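# Move one bottle from blue crate onto turntable

## Task

Lift a single bottle out of the blue crate and set it down upright on the rotating table. The crate must remain standing on the trolley, with the bottles left in it still upright, and the bottles already on the rotating table must stay upright there. At the end, neither hand may be in contact with any bottle or with the crate.

## Robot and tools

Robot: two arms. left_arm carries a left hand and right_arm a right hand. Base positions in the scene frame: left_arm (+0.034, +0.327, -0.001) m, unrotated; right_arm (+0.040, -0.310, +0.003) m, turned very slightly about z. Scene frame: origin at table-top height, halfway between the nominal bases, +z up, +x forward over the table, left_arm on the +y side. Camera image sides do not match these names. A post stands on the floor behind the arms. Loose objects may now and then get a short push from outside.

Hand point: a spot fixed to the palm, about 0.05 m in front of it and 0.15 m out from the wrist flange. Its +z runs along the straightened fingers, +y points out of the palm, and +x runs across the palm. On the right hand +x points away from the thumb; on the left hand it points toward the thumb. Straight fingertips reach 0.06 to 0.07 m past the point along +z and sit 0.06 m behind it along -y. A bracket on the little-finger side of the wrist can strike objects. Reported poses can be a few cm off, and an arm often comes to rest 1 to 3 cm (sometimes 5 cm) short of the command, usually low. That alone does not mean contact.

Frames: end_effector_position (m) and end_effector_quat_wxyz are given in each arm's own base frame. Fixed cameras and the table use the scene frame. Every pose offset is taken along the current Hand target's own axes.

Row layout: each row has 28 numbers, all in [-1, 1], and covers both arms even when only one moves. Order: left dx, dy, dz, rx, ry, rz; left little, ring, middle, index, thumb_bend, thumb_turn, force_limit, speed; then the same 14 for the right arm. The six pose numbers are offsets, not poses. They count from that arm's Hand target as it was when the action or move began. 1.0 means 0.6 m, or 180 degrees for rx, ry, rz, which together form one rotation vector. Every row of an action counts from the same start, not from the previous row, so sending an offset again moves the arm further. Six zeros asks nothing new of an arm. The controller limits orientation to 40 degrees from the measured orientation per step. Hand target in the result is the last command after that limit, and it is the base for the next offsets. If the hand settles short, send the remaining gap as an offset. To relieve a push, command back past the hand point.

Hand numbers: +1 is open or straight and -1 is closed. thumb_turn -1 places the thumb opposite the fingers, which gives a grip on objects about 0.035 to 0.065 m thick. force_limit runs from about 0 N at -1 to 10 N at +1 (15 N for the thumb motors). speed rises to full at +0.48. For a gentle grip, close at speed -0.94 or lower. There is no 'no change' value: to leave a hand as it is, repeat its last sent eight numbers. If nothing has been sent yet, use its hand_measured plus hand_force_limit and hand_speed. A motor starts only when its target changes. To squeeze harder, raise force_limit and also send a target more closed than hand_measured.

Tools:
- execute_actions(actions, cameras): actions is a list of actions. Each action holds up to 15 rows at 1/30 s each, and a short action repeats its last row to 15. An empty list returns images.
- move(target, speed, blend, blocking, cameras): target is one 28-number row or a list of up to 15 rows. Every row is an offset from the same starting Hand targets. speed is in m/s, 0.002 to 4.3, default 0.25, and turns are limited to twice that in rad/s. blend is in m and rounds corners; 0 means stop at each target. Paths run straight, ignore obstacles and end together, capped at 10 s. Faster moves hit harder and stray more.
- wait(seconds): 0 to 3600, sends nothing new.
- stop: brakes a running move.
- zoom_image(camera, region [x0,y0,x1,y1]): region at most 504x504, from the latest image.
- show_instructions: shows the reference pages.
- finished_scene(scene=1): ends the scene for good.

Results: each arm's end_effector pose, Hand target, joint positions, velocities and torques. Per hand: hand_measured, hand_stopped_by (moving, target, force, stalled, fault), hand_load_n, hand_force_limit, hand_speed. hand_load_n is fingertip force, positive when something pushes the finger open. A lost grip shows as a load near 0. A move adds a 'move:' line giving the ending (done, off_target, moving, held, fault) and any limits: paced means the pose was clipped, held means a check withheld steps. MOTOR HOT appears at 85 °C. At 100 °C that arm goes limp for 30 to 60 s (OVER-TEMPERATURE FAULT). Holding loads, stretching out or pushing unreachable poses all heat motors.

Cameras: cam_high and cam_low are fixed. cam_left_wrist and cam_right_wrist ride on the wrists. All images are 896x504.

Avoid: dropping things even a few mm, letting go of moving objects, slamming, hard pushes, and hitting fixed or heavy objects. Glass must not fall more than a few cm. Do not knock anything out of the work area. Hands or arms touching each other can fail the scene, and so can gripping one hand with the other. Keep finger loads modest.

Each tool is called after ">>>" by a JSON object that holds its "op" and its "data", one argument or row to a line.

Reference images:

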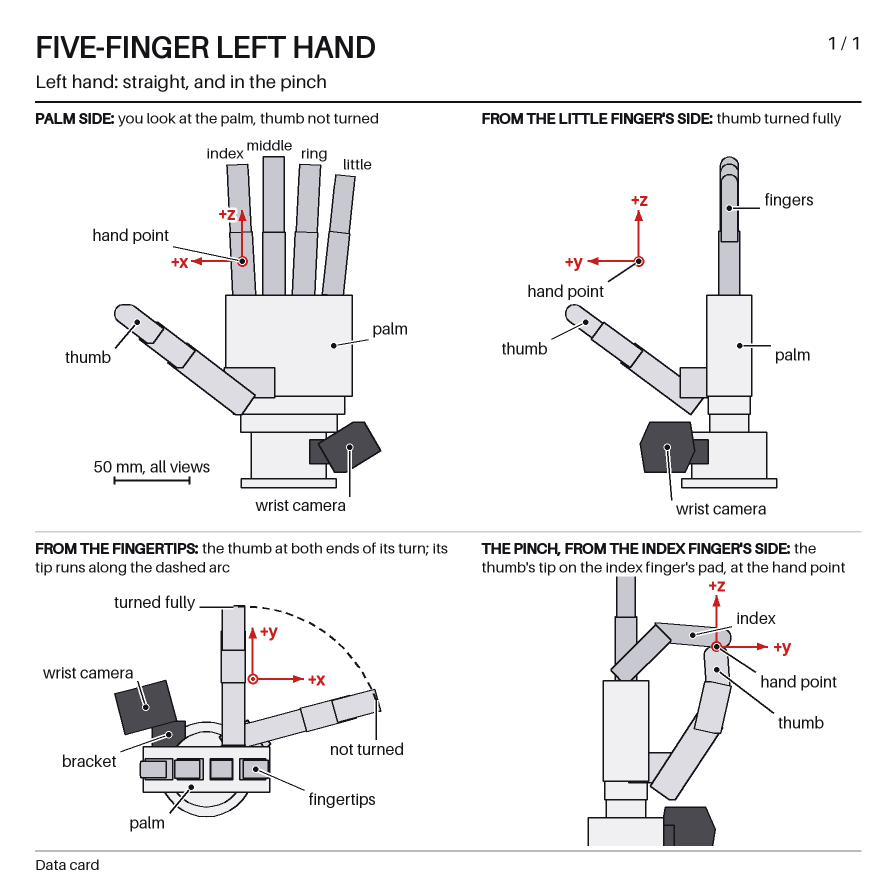

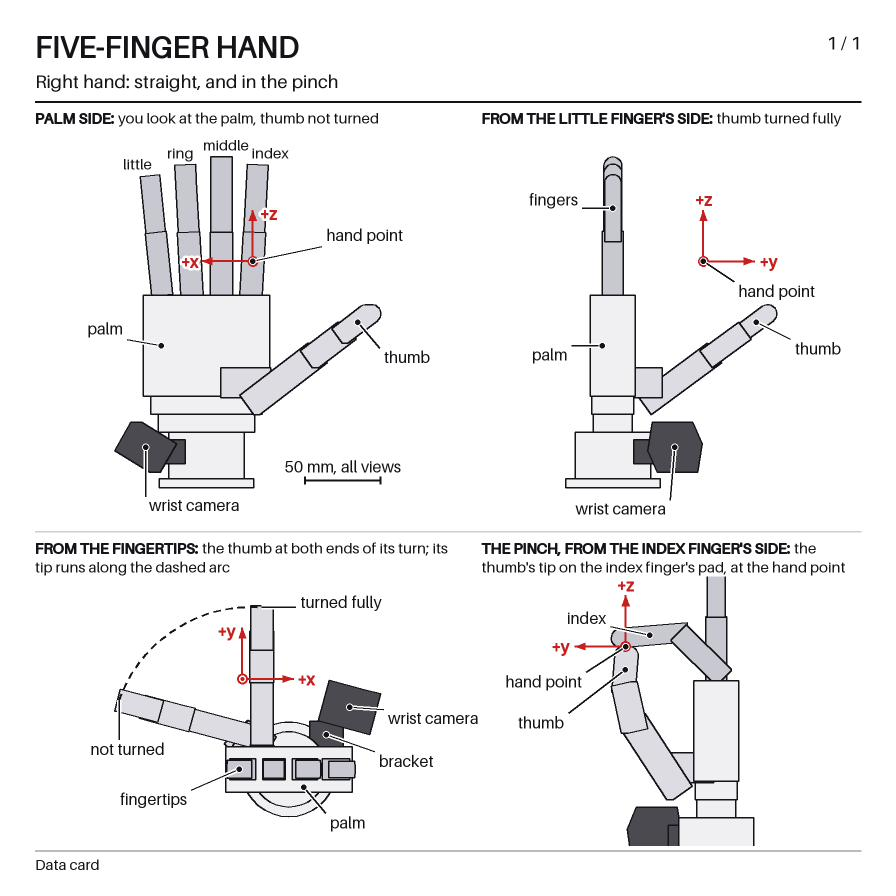

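## Session

>>> {"op": "execute_actions", "data": {
  "actions": []
}}

Scene clock: 0.00 s.
left_arm: end_effector_position=(+0.6309, +0.2502, +0.1983) hand_measured=(+1.000, +1.000, +1.000, +1.000, +1.000, +1.000) hand_load_n=(+0.0, +0.0, +0.0, +0.0, +0.0, +0.0) hand_stopped_by=(target, target, target, target, target, target) hand_force_limit=0.00 hand_speed=-0.80 end_effector_quat_wxyz=(-0.600, +0.742, -0.277, +0.111) | right_arm: end_effector_position=(+0.7368, -0.2473, +0.2066) hand_measured=(+1.000, +1.000, +1.000, +1.000, +1.000, +1.000) hand_load_n=(+0.0, +0.0, +0.0, +0.0, +0.0, +0.0) hand_stopped_by=(target, target, target, target, target, target) hand_force_limit=0.00 hand_speed=-0.80 end_effector_quat_wxyz=(-0.458, +0.652, -0.414, +0.440)
Joint positions: left_arm=[0.213 1.662 1.218 0.075 -0.783 -0.092] | right_arm=[-0.495 1.925 1.565 0.101 -0.718 -0.371]
Joint velocities: within noise
Joint torques (N m): no reading
Heat: left arm: hottest waist 29 °C; right arm: hottest wrist roll 30 °C.
Hand target: left_arm +0.6363, +0.2513, +0.2005; -0.601, +0.742, -0.275, +0.113 | right_arm +0.7423, -0.2503, +0.2231; -0.459, +0.649, -0.404, +0.452

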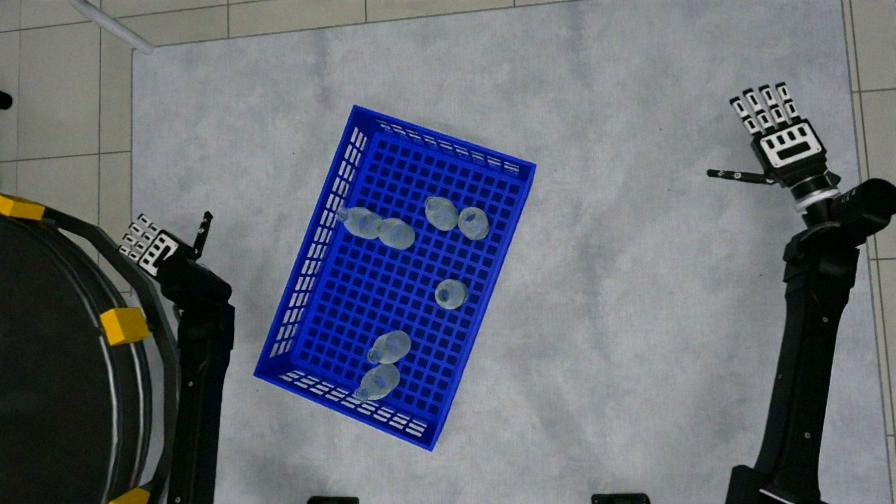

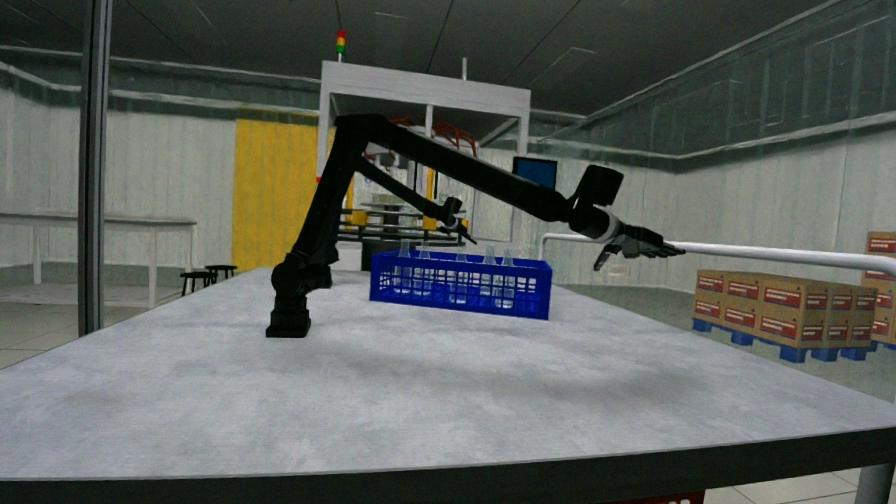

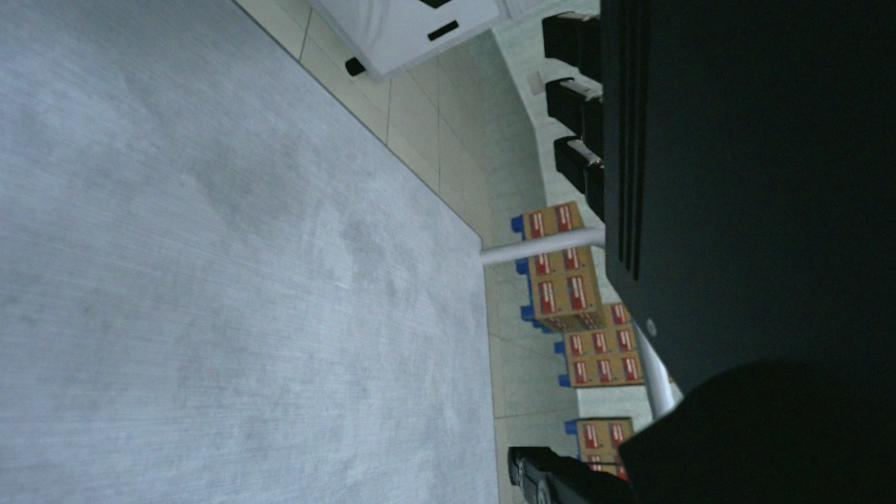

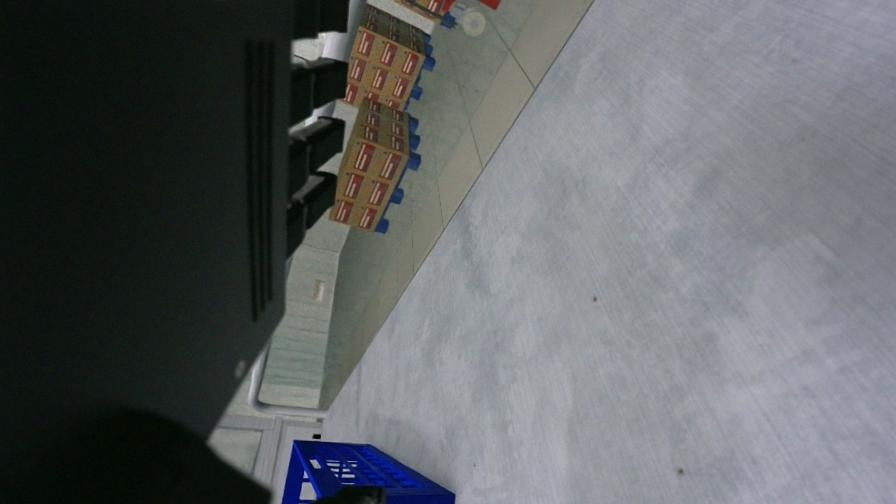

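>>> {"op": "zoom_image", "data": {
  "camera": "cam_high",
  "region": [0, 180, 260, 504]
}}

>>> {"op": "zoom_image", "data": {
  "camera": "cam_high",
  "region": [240, 90, 560, 460]
}}

>>> {"op": "zoom_image", "data": {
  "camera": "cam_low",
  "region": [300, 100, 620, 340]
}}

Scaled by 1.556.

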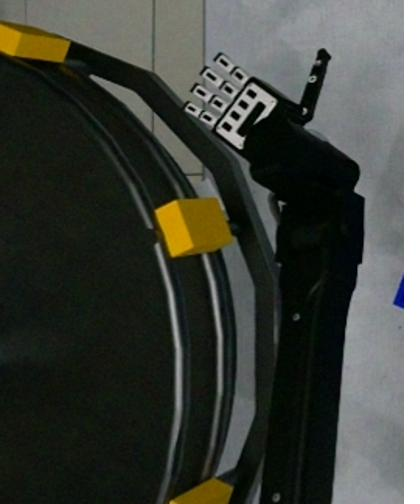

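Scaled by 1.362.

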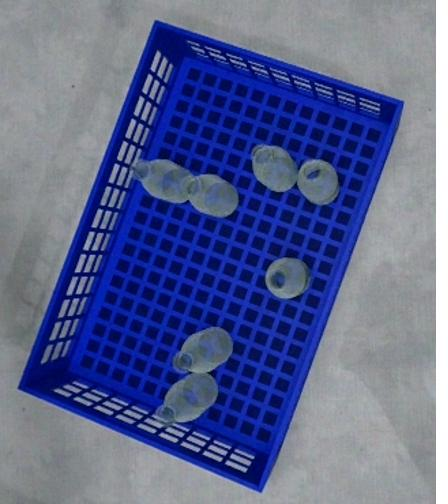

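Scaled by 1.575.

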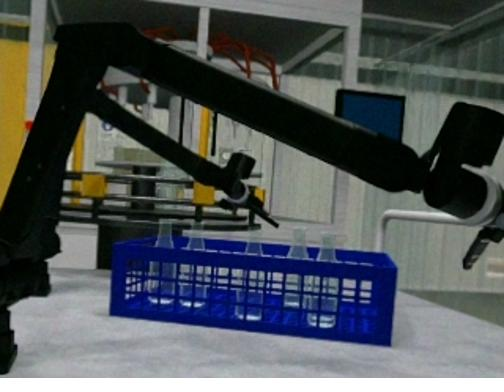

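>>> {"op": "zoom_image", "data": {
  "camera": "cam_low",
  "region": [360, 230, 460, 310]
}}

>>> {"op": "zoom_image", "data": {
  "camera": "cam_low",
  "region": [450, 230, 560, 325]
}}

>>> {"op": "zoom_image", "data": {
  "camera": "cam_high",
  "region": [330, 180, 500, 320]
}}

>>> {"op": "zoom_image", "data": {
  "camera": "cam_high",
  "region": [330, 310, 460, 420]
}}

>>> {"op": "zoom_image", "data": {
  "camera": "cam_low",
  "region": [330, 150, 480, 275]
}}

Scaled by 5.040.

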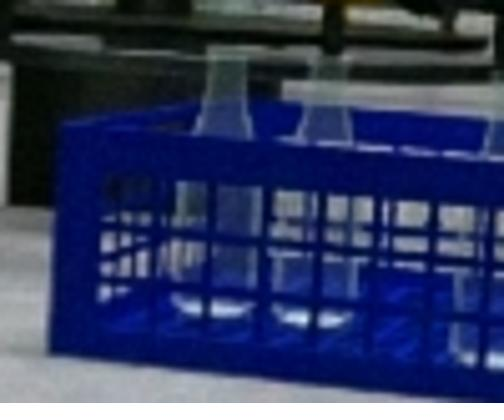

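Scaled by 4.582.

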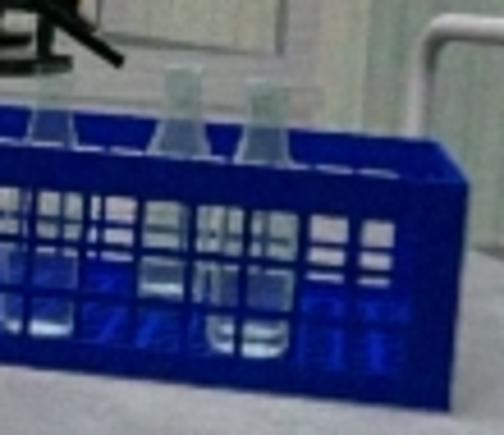

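Scaled by 2.965.

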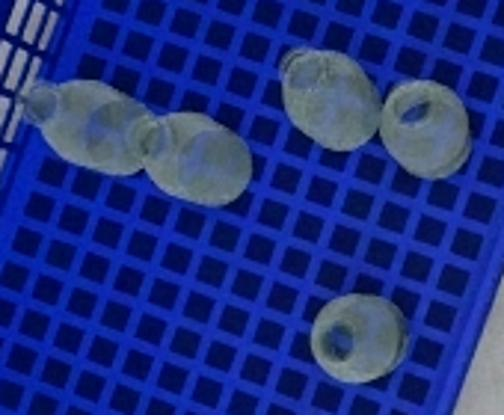

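Scaled by 3.877.

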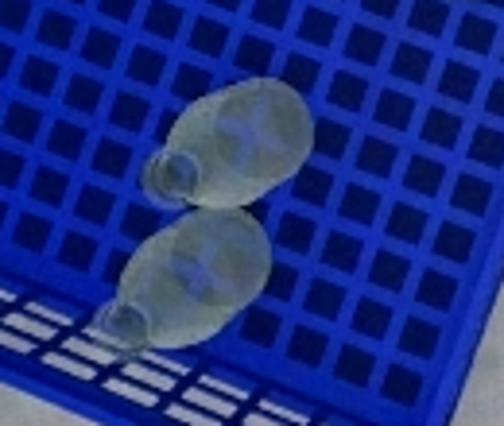

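Scaled by 3.360.

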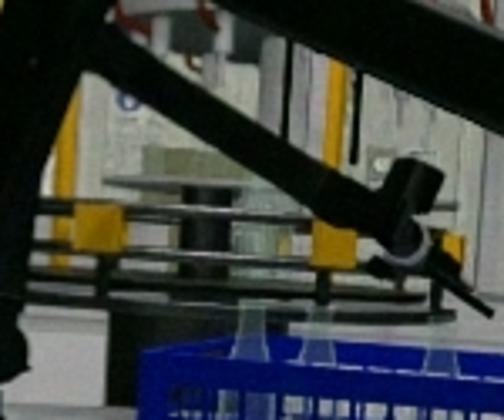

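>>> {"op": "move", "data": {
  "target": [-0.4295,-0.25,-0.2213,-0.0854,-0.184,0.4085,1,1,1,1,1,1,0,-0.8,0,0,0,0,0,0,1,1,1,1,1,1,0,-0.8],
  "speed": 0.2,
  "cameras": ["all"]
}}

Scene clock: 14.23 s.
left_arm: end_effector_position=(+0.4014, +0.2986, +0.4178) hand_measured=(+1.000, +1.000, +1.000, +1.000, +1.000, +1.000) hand_load_n=(+0.0, +0.0, +0.0, +0.0, +0.0, +0.0) hand_stopped_by=(target, target, target, target, target, target) hand_force_limit=0.00 hand_speed=-0.80 end_effector_quat_wxyz=(+0.500, -0.502, +0.501, +0.498) | right_arm: end_effector_position=(+0.7368, -0.2473, +0.2066) hand_measured=(+1.000, +1.000, +1.000, +1.000, +1.000, +1.000) hand_load_n=(+0.0, -0.5, +0.0, +0.0, +0.0, +0.0) hand_stopped_by=(target, target, target, target, target, target) hand_force_limit=0.00 hand_speed=-0.80 end_effector_quat_wxyz=(-0.458, +0.652, -0.414, +0.440)
Joint positions: left_arm=[0.224 1.394 1.226 0.147 -1.346 1.547] | right_arm=[-0.495 1.925 1.565 0.101 -0.718 -0.371]
Joint torques (N m): left_arm=[0.56 -11.4 8.16 2.06 -0.06 0.08] | right_arm=[-1.26 -21.01 10.81 2.84 -0.19 0.09]
Heat: left arm: hottest waist 29 °C; right arm: hottest wrist roll 30 °C.
Hand target: left_arm +0.3988, +0.3001, +0.4190; +0.502, -0.501, +0.498, +0.499 | right_arm +0.7423, -0.2503, +0.2231; -0.459, +0.649, -0.404, +0.452
Off the commanded pose: left_arm 0.003 m, 0 deg | right_arm 0.018 m, 2 deg.
move: done
cam_left_wrist: T_world_to_cam=[[0.97206, -0.01261, -0.2344, -0.29351], [-0.20642, -0.52143, -0.82795, 0.58399], [-0.11178, 0.8532, -0.50946, 0.1186]] pos_world=[0.41911, 0.19961, 0.47513]

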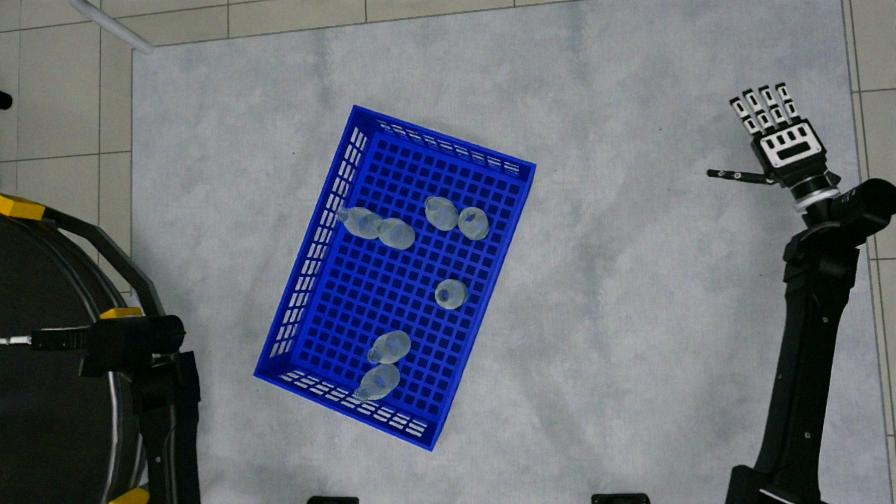

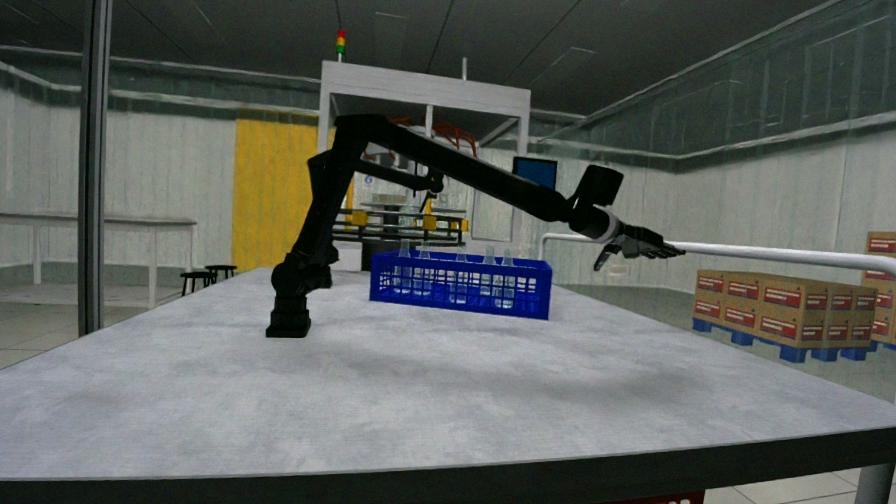

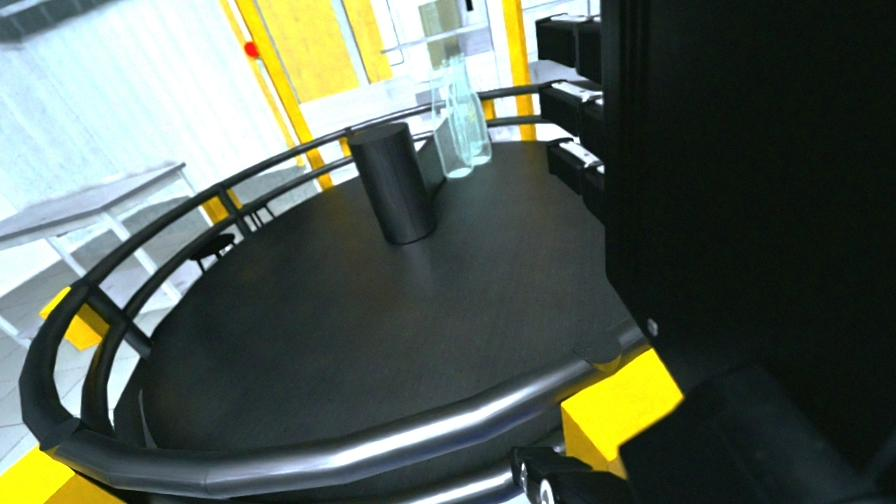

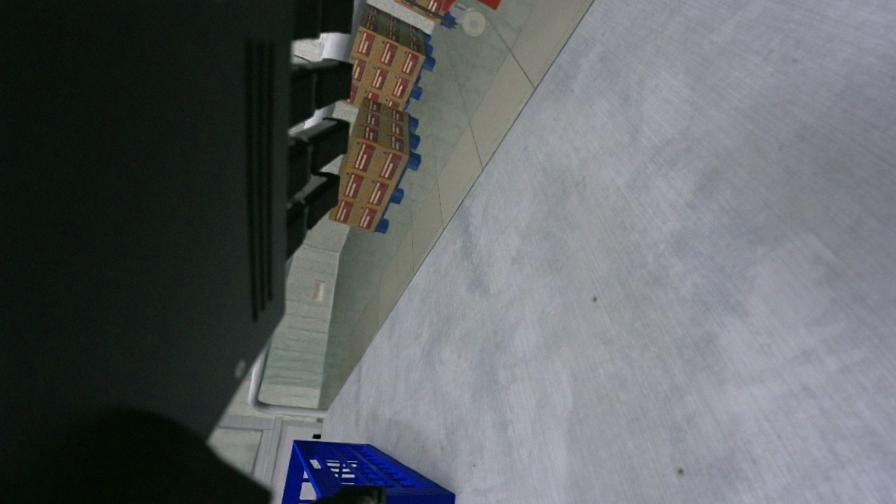

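>>> {"op": "zoom_image", "data": {
  "camera": "cam_left_wrist",
  "region": [320, 0, 620, 260]
}}

>>> {"op": "wait", "data": {
  "seconds": 2,
  "cameras": ["cam_left_wrist"]
}}

Scaled by 1.680.

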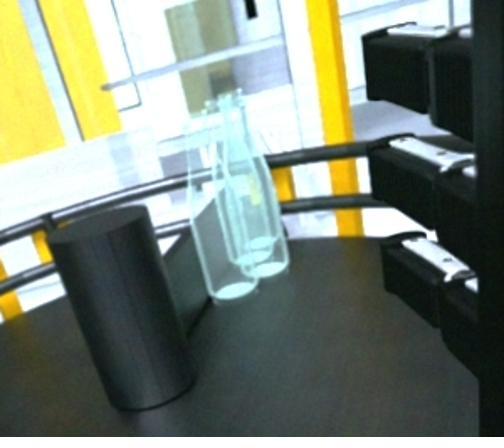

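Scene clock: 16.40 s.
left_arm: end_effector_position=(+0.4013, +0.2986, +0.4179) hand_measured=(+1.000, +1.000, +1.000, +1.000, +1.000, +1.000) hand_load_n=(+0.0, +0.0, +0.0, +0.0, +0.0, +0.0) hand_stopped_by=(target, target, target, target, target, target) hand_force_limit=0.00 hand_speed=-0.80 end_effector_quat_wxyz=(+0.500, -0.501, +0.501, +0.498) | right_arm: end_effector_position=(+0.7368, -0.2473, +0.2066) hand_measured=(+1.000, +1.000, +1.000, +1.000, +1.000, +1.000) hand_load_n=(+0.0, +0.0, +0.0, +0.0, +0.0, -0.5) hand_stopped_by=(target, target, target, target, target, target) hand_force_limit=0.00 hand_speed=-0.80 end_effector_quat_wxyz=(-0.458, +0.652, -0.414, +0.440)
Joint positions: left_arm=[0.224 1.394 1.226 0.147 -1.346 1.548] | right_arm=[-0.495 1.925 1.565 0.101 -0.718 -0.371]
Joint torques (N m): left_arm=[0.67 -11.63 8.17 2.17 -0.05 0.08] | right_arm=[-1.2 -21.01 10.82 2.84 -0.19 0.08]
Heat: left arm: hottest waist 29 °C; right arm: hottest wrist roll 30 °C.
Hand target: left_arm +0.3988, +0.3001, +0.4190; +0.502, -0.501, +0.498, +0.499 | right_arm +0.7423, -0.2503, +0.2231; -0.459, +0.649, -0.404, +0.452
Off the commanded pose: left_arm 0.003 m, 0 deg | right_arm 0.018 m, 2 deg.
wait: 2.00 s; at rest from the start
cam_left_wrist: T_world_to_cam=[[0.97188, -0.01261, -0.23514, -0.29307], [-0.20704, -0.52142, -0.8278, 0.58425], [-0.11217, 0.85321, -0.50937, 0.11877]] pos_world=[0.41912, 0.19961, 0.47523]

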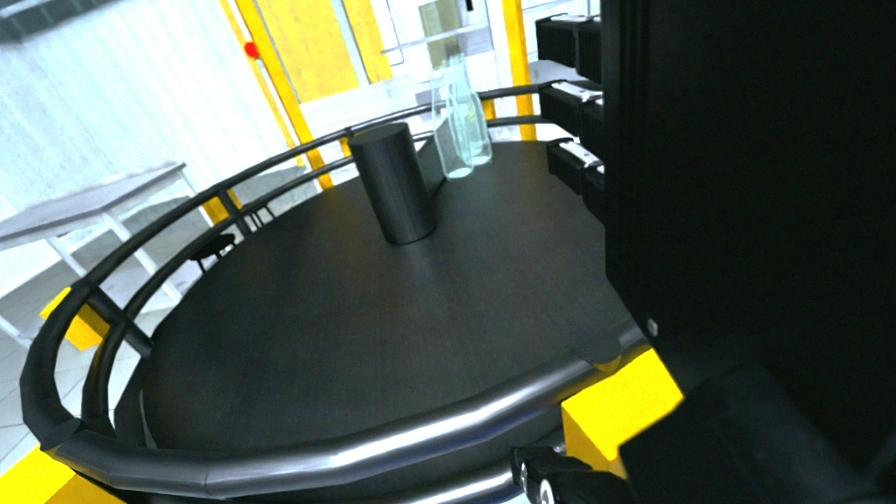

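>>> {"op": "move", "data": {
  "target": [-0.2,0,0,0,0,0,1,1,1,1,1,1,0,-0.8,0,0,0,0,0,0,1,1,1,1,1,1,0,-0.8],
  "speed": 0.2,
  "cameras": ["cam_left_wrist","cam_high"]
}}

>>> {"op": "zoom_image", "data": {
  "camera": "cam_left_wrist",
  "region": [350, 150, 620, 400]
}}

Scene clock: 19.80 s.
left_arm: end_effector_position=(+0.3917, +0.2968, +0.5320) hand_measured=(+1.000, +1.000, +1.000, +1.000, +1.000, +1.000) hand_load_n=(+0.0, +0.0, +0.0, +0.0, +0.0, +0.0) hand_stopped_by=(target, target, target, target, target, target) hand_force_limit=0.00 hand_speed=-0.80 end_effector_quat_wxyz=(+0.498, -0.496, +0.503, +0.503) | right_arm: end_effector_position=(+0.7368, -0.2473, +0.2066) hand_measured=(+1.000, +1.000, +1.000, +1.000, +1.000, +1.000) hand_load_n=(+0.0, +0.0, +0.0, +0.0, +0.0, +0.0) hand_stopped_by=(target, target, target, target, target, target) hand_force_limit=0.00 hand_speed=-0.80 end_effector_quat_wxyz=(-0.458, +0.652, -0.414, +0.440)
Joint positions: left_arm=[0.224 1.363 1.484 -0.113 -1.345 1.591] | right_arm=[-0.495 1.925 1.565 0.101 -0.718 -0.371]
Joint torques (N m): left_arm=[0.79 -9.17 11.55 1.14 -0.04 -0.09] | right_arm=[-1.26 -21.07 10.81 2.82 -0.2 0.09]
Heat: left arm: hottest waist 29 °C; right arm: hottest wrist roll 30 °C.
Hand target: left_arm +0.3980, +0.3000, +0.5391; +0.502, -0.501, +0.498, +0.499 | right_arm +0.7423, -0.2503, +0.2231; -0.459, +0.649, -0.404, +0.452
Off the commanded pose: left_arm 0.010 m, 1 deg | right_arm 0.018 m, 2 deg.
move: done
cam_left_wrist: T_world_to_cam=[[0.96866, -0.01184, -0.24811, -0.24901], [-0.21849, -0.51572, -0.82843, 0.67898], [-0.11815, 0.85668, -0.50214, 0.17486]] pos_world=[0.41022, 0.19741, 0.58851]
Images, in order (width x height): cam_high 896x504, cam_left_wrist 896x504.

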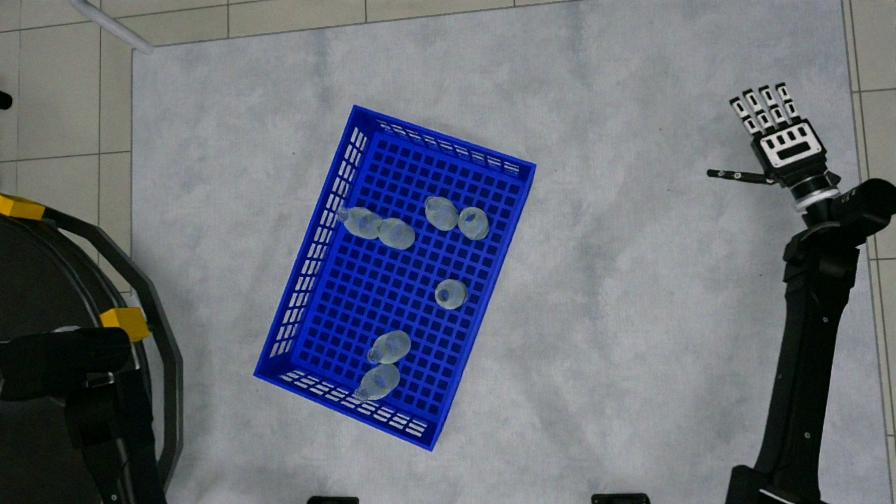

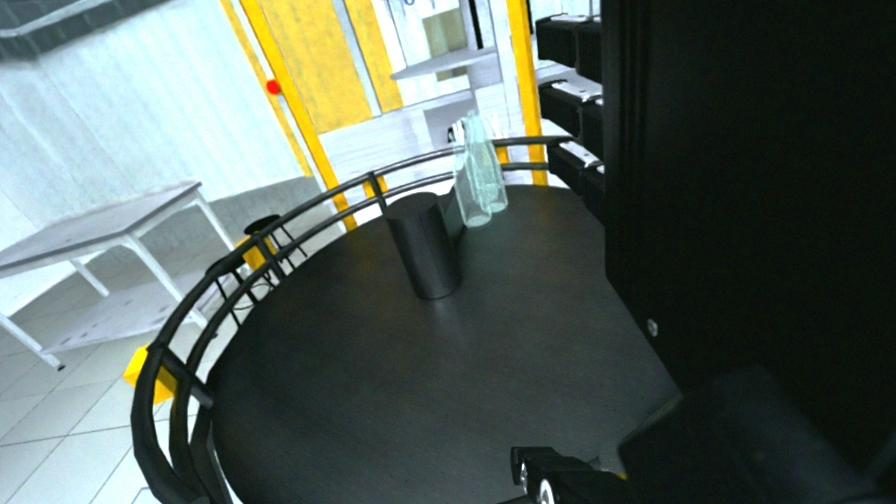

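Scaled by 1.867.

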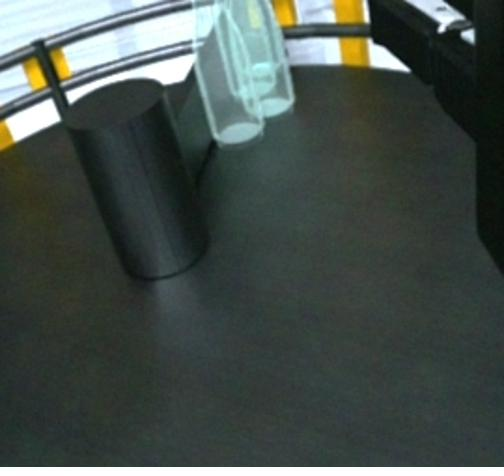

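>>> {"op": "wait", "data": {
  "seconds": 0.5,
  "cameras": ["cam_left_wrist"]
}}

>>> {"op": "zoom_image", "data": {
  "camera": "cam_left_wrist",
  "region": [200, 180, 680, 504]
}}

>>> {"op": "wait", "data": {
  "seconds": 0.5,
  "cameras": ["cam_left_wrist"]
}}

>>> {"op": "zoom_image", "data": {
  "camera": "cam_left_wrist",
  "region": [200, 180, 680, 504]
}}

Scene clock: 23.10 s.
left_arm: end_effector_position=(+0.3918, +0.2968, +0.5320) hand_measured=(+1.000, +1.000, +1.000, +1.000, +1.000, +1.000) hand_load_n=(-0.5, +0.0, +0.0, +0.0, +0.0, +0.0) hand_stopped_by=(target, target, target, target, target, target) hand_force_limit=0.00 hand_speed=-0.80 end_effector_quat_wxyz=(+0.498, -0.496, +0.503, +0.503) | right_arm: end_effector_position=(+0.7368, -0.2473, +0.2066) hand_measured=(+1.000, +1.000, +1.000, +1.000, +1.000, +1.000) hand_load_n=(+0.0, +0.0, +0.0, +0.0, +0.0, +0.0) hand_stopped_by=(target, target, target, target, target, target) hand_force_limit=0.00 hand_speed=-0.80 end_effector_quat_wxyz=(-0.458, +0.652, -0.414, +0.440)
Joint positions: left_arm=[0.224 1.363 1.484 -0.113 -1.345 1.59] | right_arm=[-0.495 1.925 1.565 0.101 -0.718 -0.371]
Joint torques (N m): left_arm=[0.5 -9 11.51 1.1 -0.05 -0.09] | right_arm=[-1.32 -21.07 10.8 2.84 -0.19 0.09]
Heat: left arm: hottest waist 29 °C; right arm: hottest wrist roll 30 °C.
Hand target: left_arm +0.3980, +0.3000, +0.5390; +0.502, -0.501, +0.498, +0.499 | right_arm +0.7423, -0.2503, +0.2231; -0.459, +0.649, -0.404, +0.452
Off the commanded pose: left_arm 0.010 m, 1 deg | right_arm 0.018 m, 2 deg.
wait: 0.50 s; at rest from the start
cam_left_wrist: T_world_to_cam=[[0.96885, -0.01185, -0.24738, -0.24954], [-0.21787, -0.51572, -0.82859, 0.67874], [-0.11776, 0.85668, -0.50223, 0.17471]] pos_world=[0.41022, 0.19741, 0.58841]

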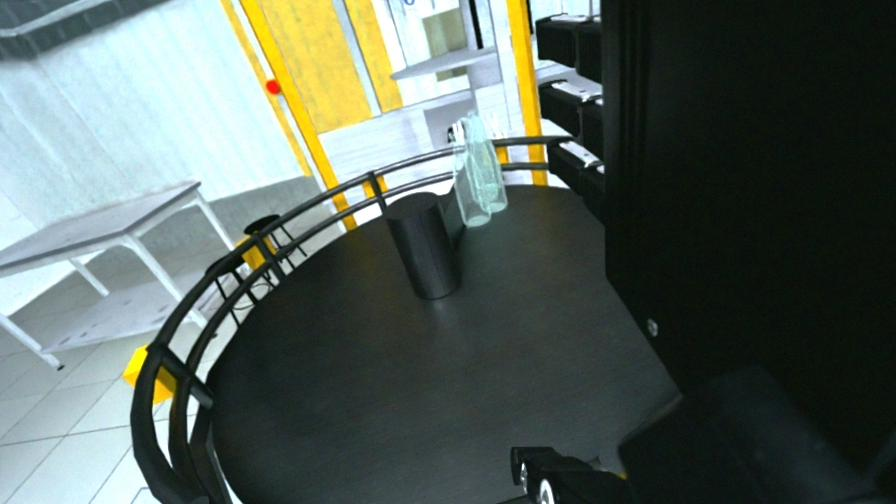

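Scaled by 1.050.

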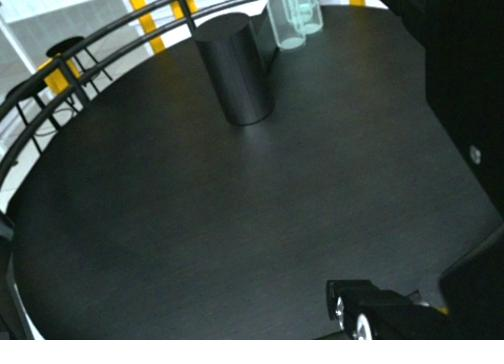

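Scene clock: 23.60 s.
left_arm: end_effector_position=(+0.3918, +0.2968, +0.5320) hand_measured=(+1.000, +1.000, +1.000, +1.000, +1.000, +1.000) hand_load_n=(-0.5, +0.0, +0.0, +0.0, +0.0, +0.0) hand_stopped_by=(target, target, target, target, target, target) hand_force_limit=0.00 hand_speed=-0.80 end_effector_quat_wxyz=(+0.498, -0.496, +0.503, +0.503) | right_arm: end_effector_position=(+0.7368, -0.2473, +0.2066) hand_measured=(+1.000, +1.000, +1.000, +1.000, +1.000, +1.000) hand_load_n=(+0.0, -0.5, +0.0, +0.0, +0.0, +0.0) hand_stopped_by=(target, target, target, target, target, target) hand_force_limit=0.00 hand_speed=-0.80 end_effector_quat_wxyz=(-0.458, +0.652, -0.414, +0.440)
Joint positions: left_arm=[0.224 1.363 1.484 -0.113 -1.345 1.59] | right_arm=[-0.495 1.925 1.565 0.101 -0.718 -0.371]
Joint torques (N m): left_arm=[0.73 -9.35 11.51 1.14 -0.05 -0.07] | right_arm=[-1.2 -21.07 10.8 2.84 -0.2 0.08]
Heat: left arm: hottest waist 29 °C; right arm: hottest wrist roll 30 °C.
Hand target: left_arm +0.3980, +0.3000, +0.5390; +0.502, -0.501, +0.498, +0.499 | right_arm +0.7423, -0.2503, +0.2231; -0.459, +0.649, -0.404, +0.452
Off the commanded pose: left_arm 0.010 m, 1 deg | right_arm 0.018 m, 2 deg.
wait: 0.50 s; at rest by 0.17 s
cam_left_wrist: T_world_to_cam=[[0.96885, -0.01185, -0.24738, -0.24954], [-0.21787, -0.51572, -0.82859, 0.67874], [-0.11776, 0.85668, -0.50223, 0.17471]] pos_world=[0.41022, 0.19741, 0.58841]

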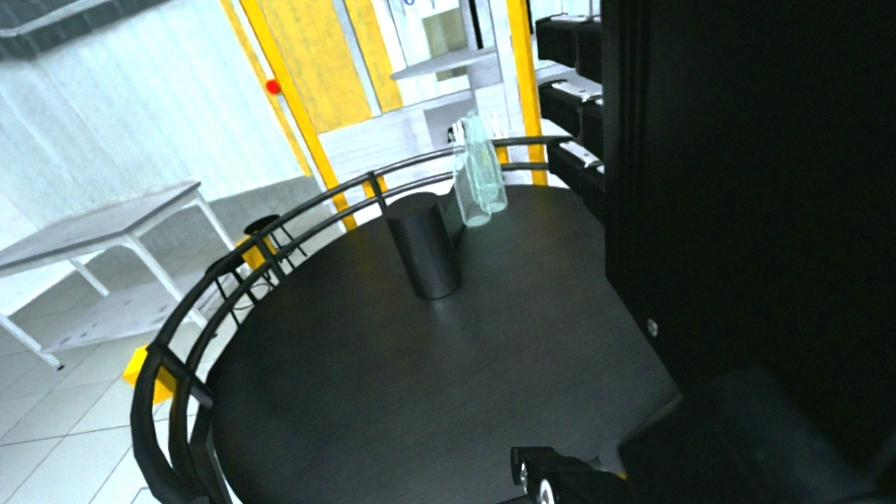

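Scaled by 1.050.

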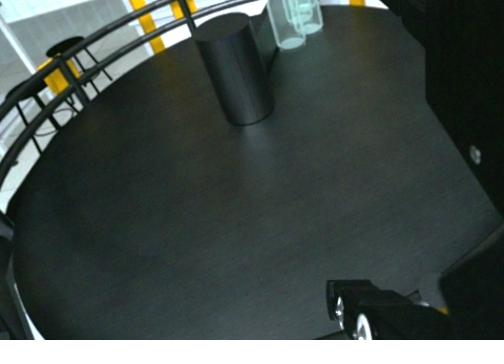

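>>> {"op": "zoom_image", "data": {
  "camera": "cam_left_wrist",
  "region": [360, 90, 600, 310]
}}

Scaled by 2.100.

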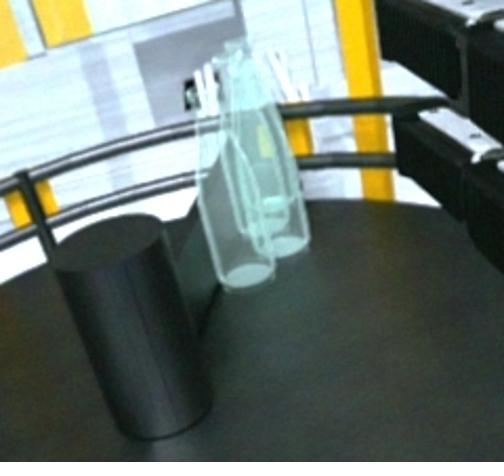

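>>> {"op": "move", "data": {
  "target": [0.298,-0.138,-1.0,0.4336,0.5276,-0.1818,1,1,0.3,0.3,1,-1,0,-0.3,0,0,0,0,0,0,1,1,1,1,1,1,0,-0.8],
  "speed": 0.3,
  "cameras": ["all"]
}}

Scene clock: 34.67 s.
left_arm: end_effector_position=(+0.4801, -0.2931, +0.3662) hand_measured=(+1.000, +1.000, +0.300, +1.000, +1.000, -1.000) hand_load_n=(+0.0, +0.0, +0.0, +0.0, +0.0, +0.0) hand_stopped_by=(target, target, target, fault, target, target) hand_force_limit=0.00 hand_speed=-0.30 end_effector_quat_wxyz=(+0.286, -0.395, +0.715, -0.501) | right_arm: end_effector_position=(+0.7368, -0.2473, +0.2066) hand_measured=(+1.000, +1.000, +1.000, +1.000, +1.000, +1.000) hand_load_n=(+0.0, +0.0, +0.0, +0.0, +0.0, +0.0) hand_stopped_by=(target, target, target, target, target, target) hand_force_limit=0.00 hand_speed=-0.80 end_effector_quat_wxyz=(-0.458, +0.652, -0.414, +0.440)
Joint positions: left_arm=[-0.472 1.203 1.217 -0.356 0.071 0.039] | right_arm=[-0.495 1.925 1.565 0.101 -0.718 -0.371]
Joint torques (N m): left_arm=[-0.44 -8 9.02 2.93 -0.03 -0.1] | right_arm=[-1.26 -21.07 10.81 2.82 -0.2 0.09]
Heat: left arm: hottest elbow 30 °C; right arm: hottest wrist roll 30 °C.
Hand target: left_arm +0.4820, -0.2997, +0.3602; +0.280, -0.396, +0.716, -0.503 | right_arm +0.7423, -0.2503, +0.2231; -0.459, +0.649, -0.404, +0.452
Off the commanded pose: left_arm 0.009 m, 1 deg | right_arm 0.018 m, 2 deg.
move: done
cam_left_wrist: T_world_to_cam=[[0.13793, -0.3776, 0.91564, -0.51727], [-0.90977, -0.41376, -0.03358, 0.32734], [0.39154, -0.82839, -0.40059, -0.1684]] pos_world=[0.43508, -0.19938, 0.41717]

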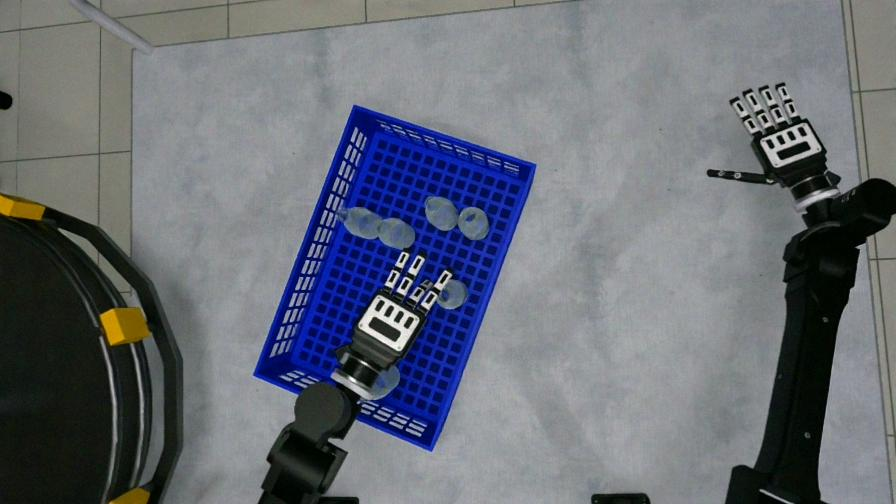

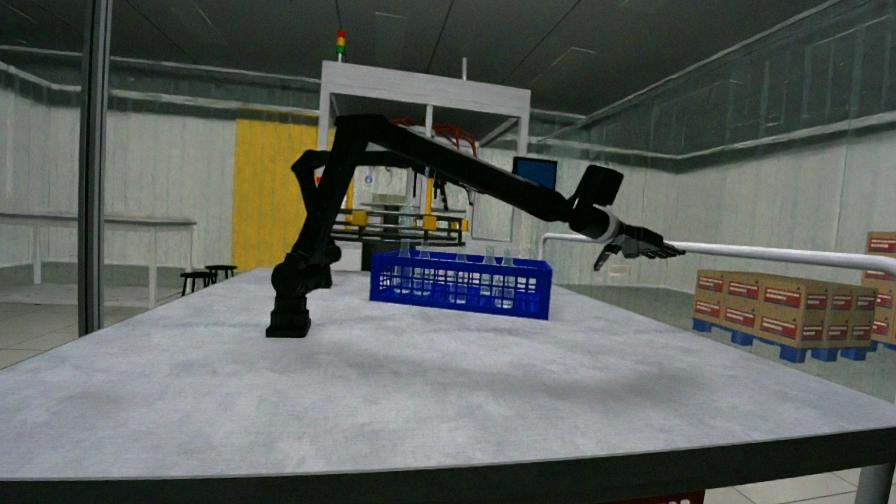

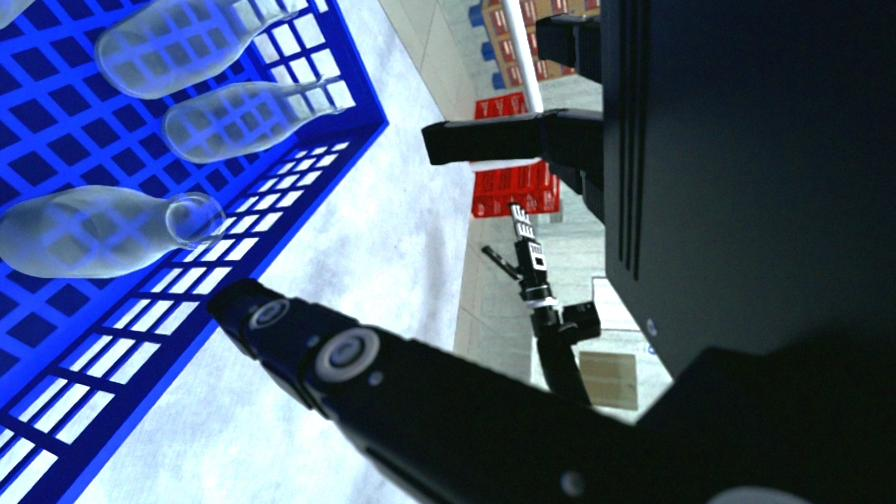

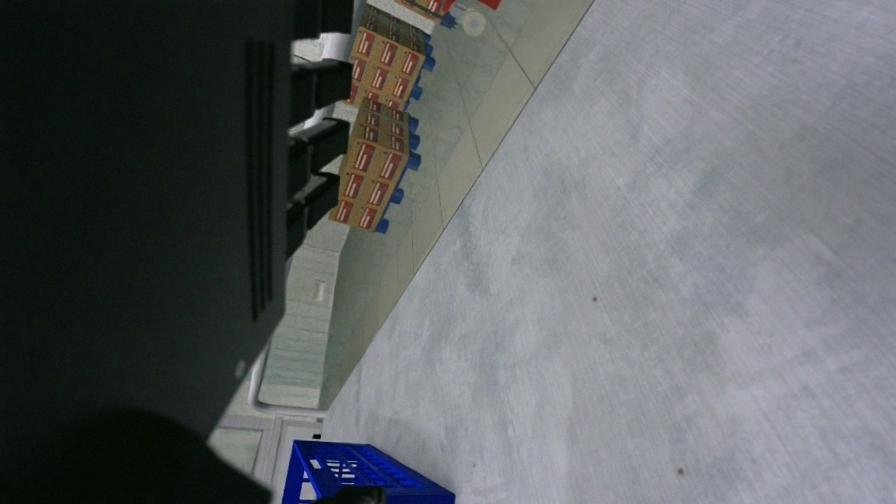

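>>> {"op": "move", "data": {
  "target": [0.0119,0.1352,0.0875,-0.0278,0,0,1,1,0.3,1,1,-1,0,-0.3,0,0,0,0,0,0,1,1,1,1,1,1,0,-0.8],
  "speed": 0.15,
  "cameras": ["cam_high","cam_low","cam_left_wrist"]
}}

Scene clock: 41.70 s.
left_arm: end_effector_position=(+0.4961, -0.3106, +0.2704) hand_measured=(+1.000, +1.000, +0.300, +1.000, +1.000, -1.000) hand_load_n=(+0.0, +0.0, +0.0, +0.0, +0.0, +0.0) hand_stopped_by=(target, target, target, fault, target, target) hand_force_limit=0.00 hand_speed=-0.30 end_effector_quat_wxyz=(+0.266, -0.407, +0.737, -0.469) | right_arm: end_effector_position=(+0.7368, -0.2473, +0.2066) hand_measured=(+1.000, +1.000, +1.000, +1.000, +1.000, +1.000) hand_load_n=(+0.0, +0.0, +0.0, -0.5, +0.0, -0.5) hand_stopped_by=(target, target, target, target, target, target) hand_force_limit=0.00 hand_speed=-0.80 end_effector_quat_wxyz=(-0.458, +0.652, -0.414, +0.440)
Joint positions: left_arm=[-0.492 1.32 1.118 -0.232 0.053 0.036] | right_arm=[-0.495 1.925 1.565 0.101 -0.718 -0.371]
Joint torques (N m): left_arm=[-0.56 -9.47 9.07 2.86 -0.2 -0.09] | right_arm=[-1.26 -21.01 10.81 2.85 -0.19 0.08]
Heat: left arm: hottest elbow 30 °C; right arm: hottest shoulder 30 °C.
Hand target: left_arm +0.4971, -0.3172, +0.2660; +0.263, -0.407, +0.737, -0.471 | right_arm +0.7423, -0.2503, +0.2231; -0.459, +0.649, -0.404, +0.452
Off the commanded pose: left_arm 0.008 m, 0 deg | right_arm 0.018 m, 2 deg.
move: done
cam_left_wrist: T_world_to_cam=[[0.20796, -0.41853, 0.88407, -0.47724], [-0.91123, -0.41144, 0.01956, 0.31851], [0.35555, -0.80966, -0.46694, -0.18594]] pos_world=[0.4556, -0.21924, 0.32886]

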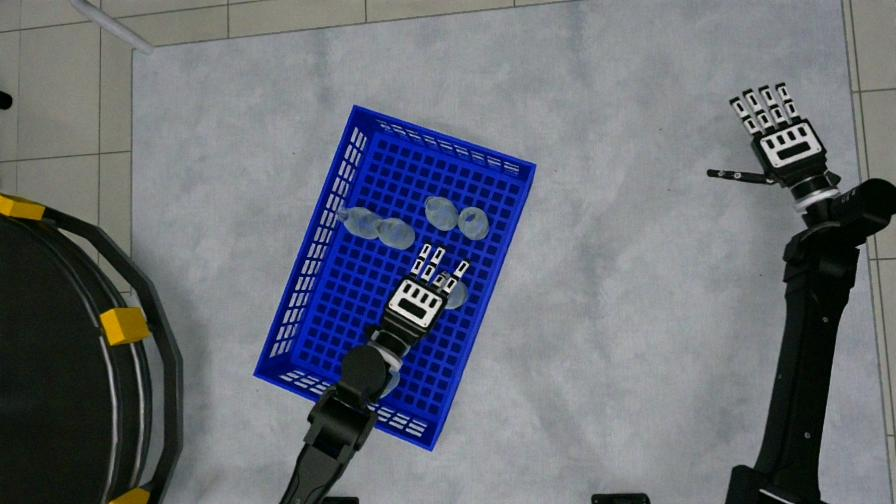

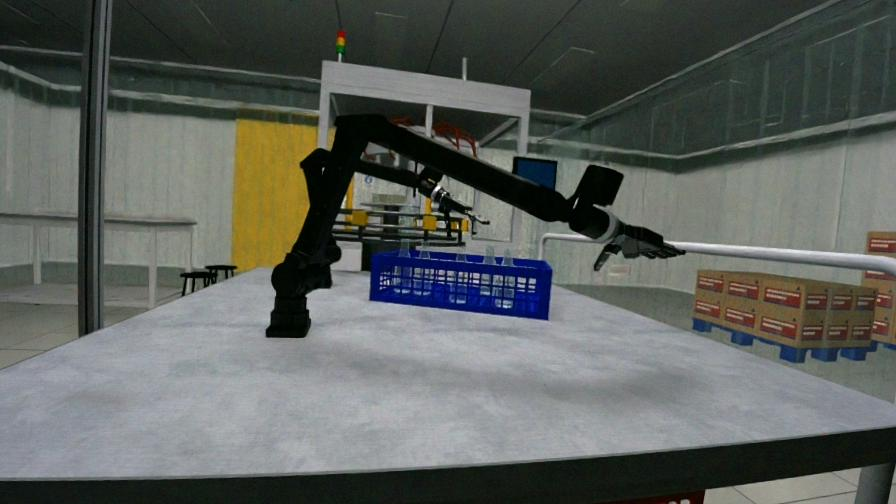

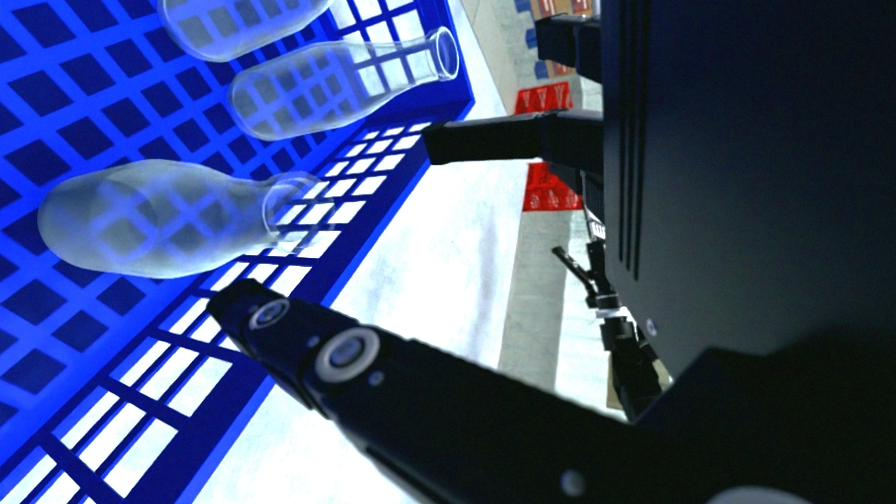

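>>> {"op": "zoom_image", "data": {
  "camera": "cam_left_wrist",
  "region": [200, 90, 500, 340]
}}

Scaled by 1.680.

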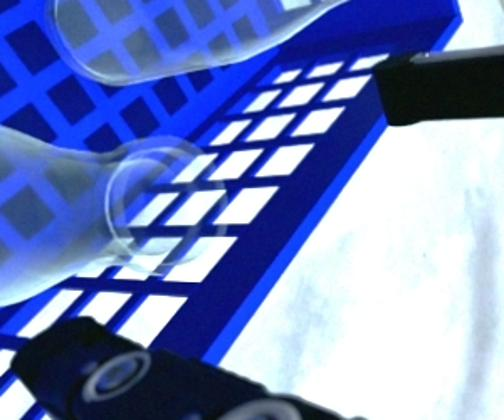

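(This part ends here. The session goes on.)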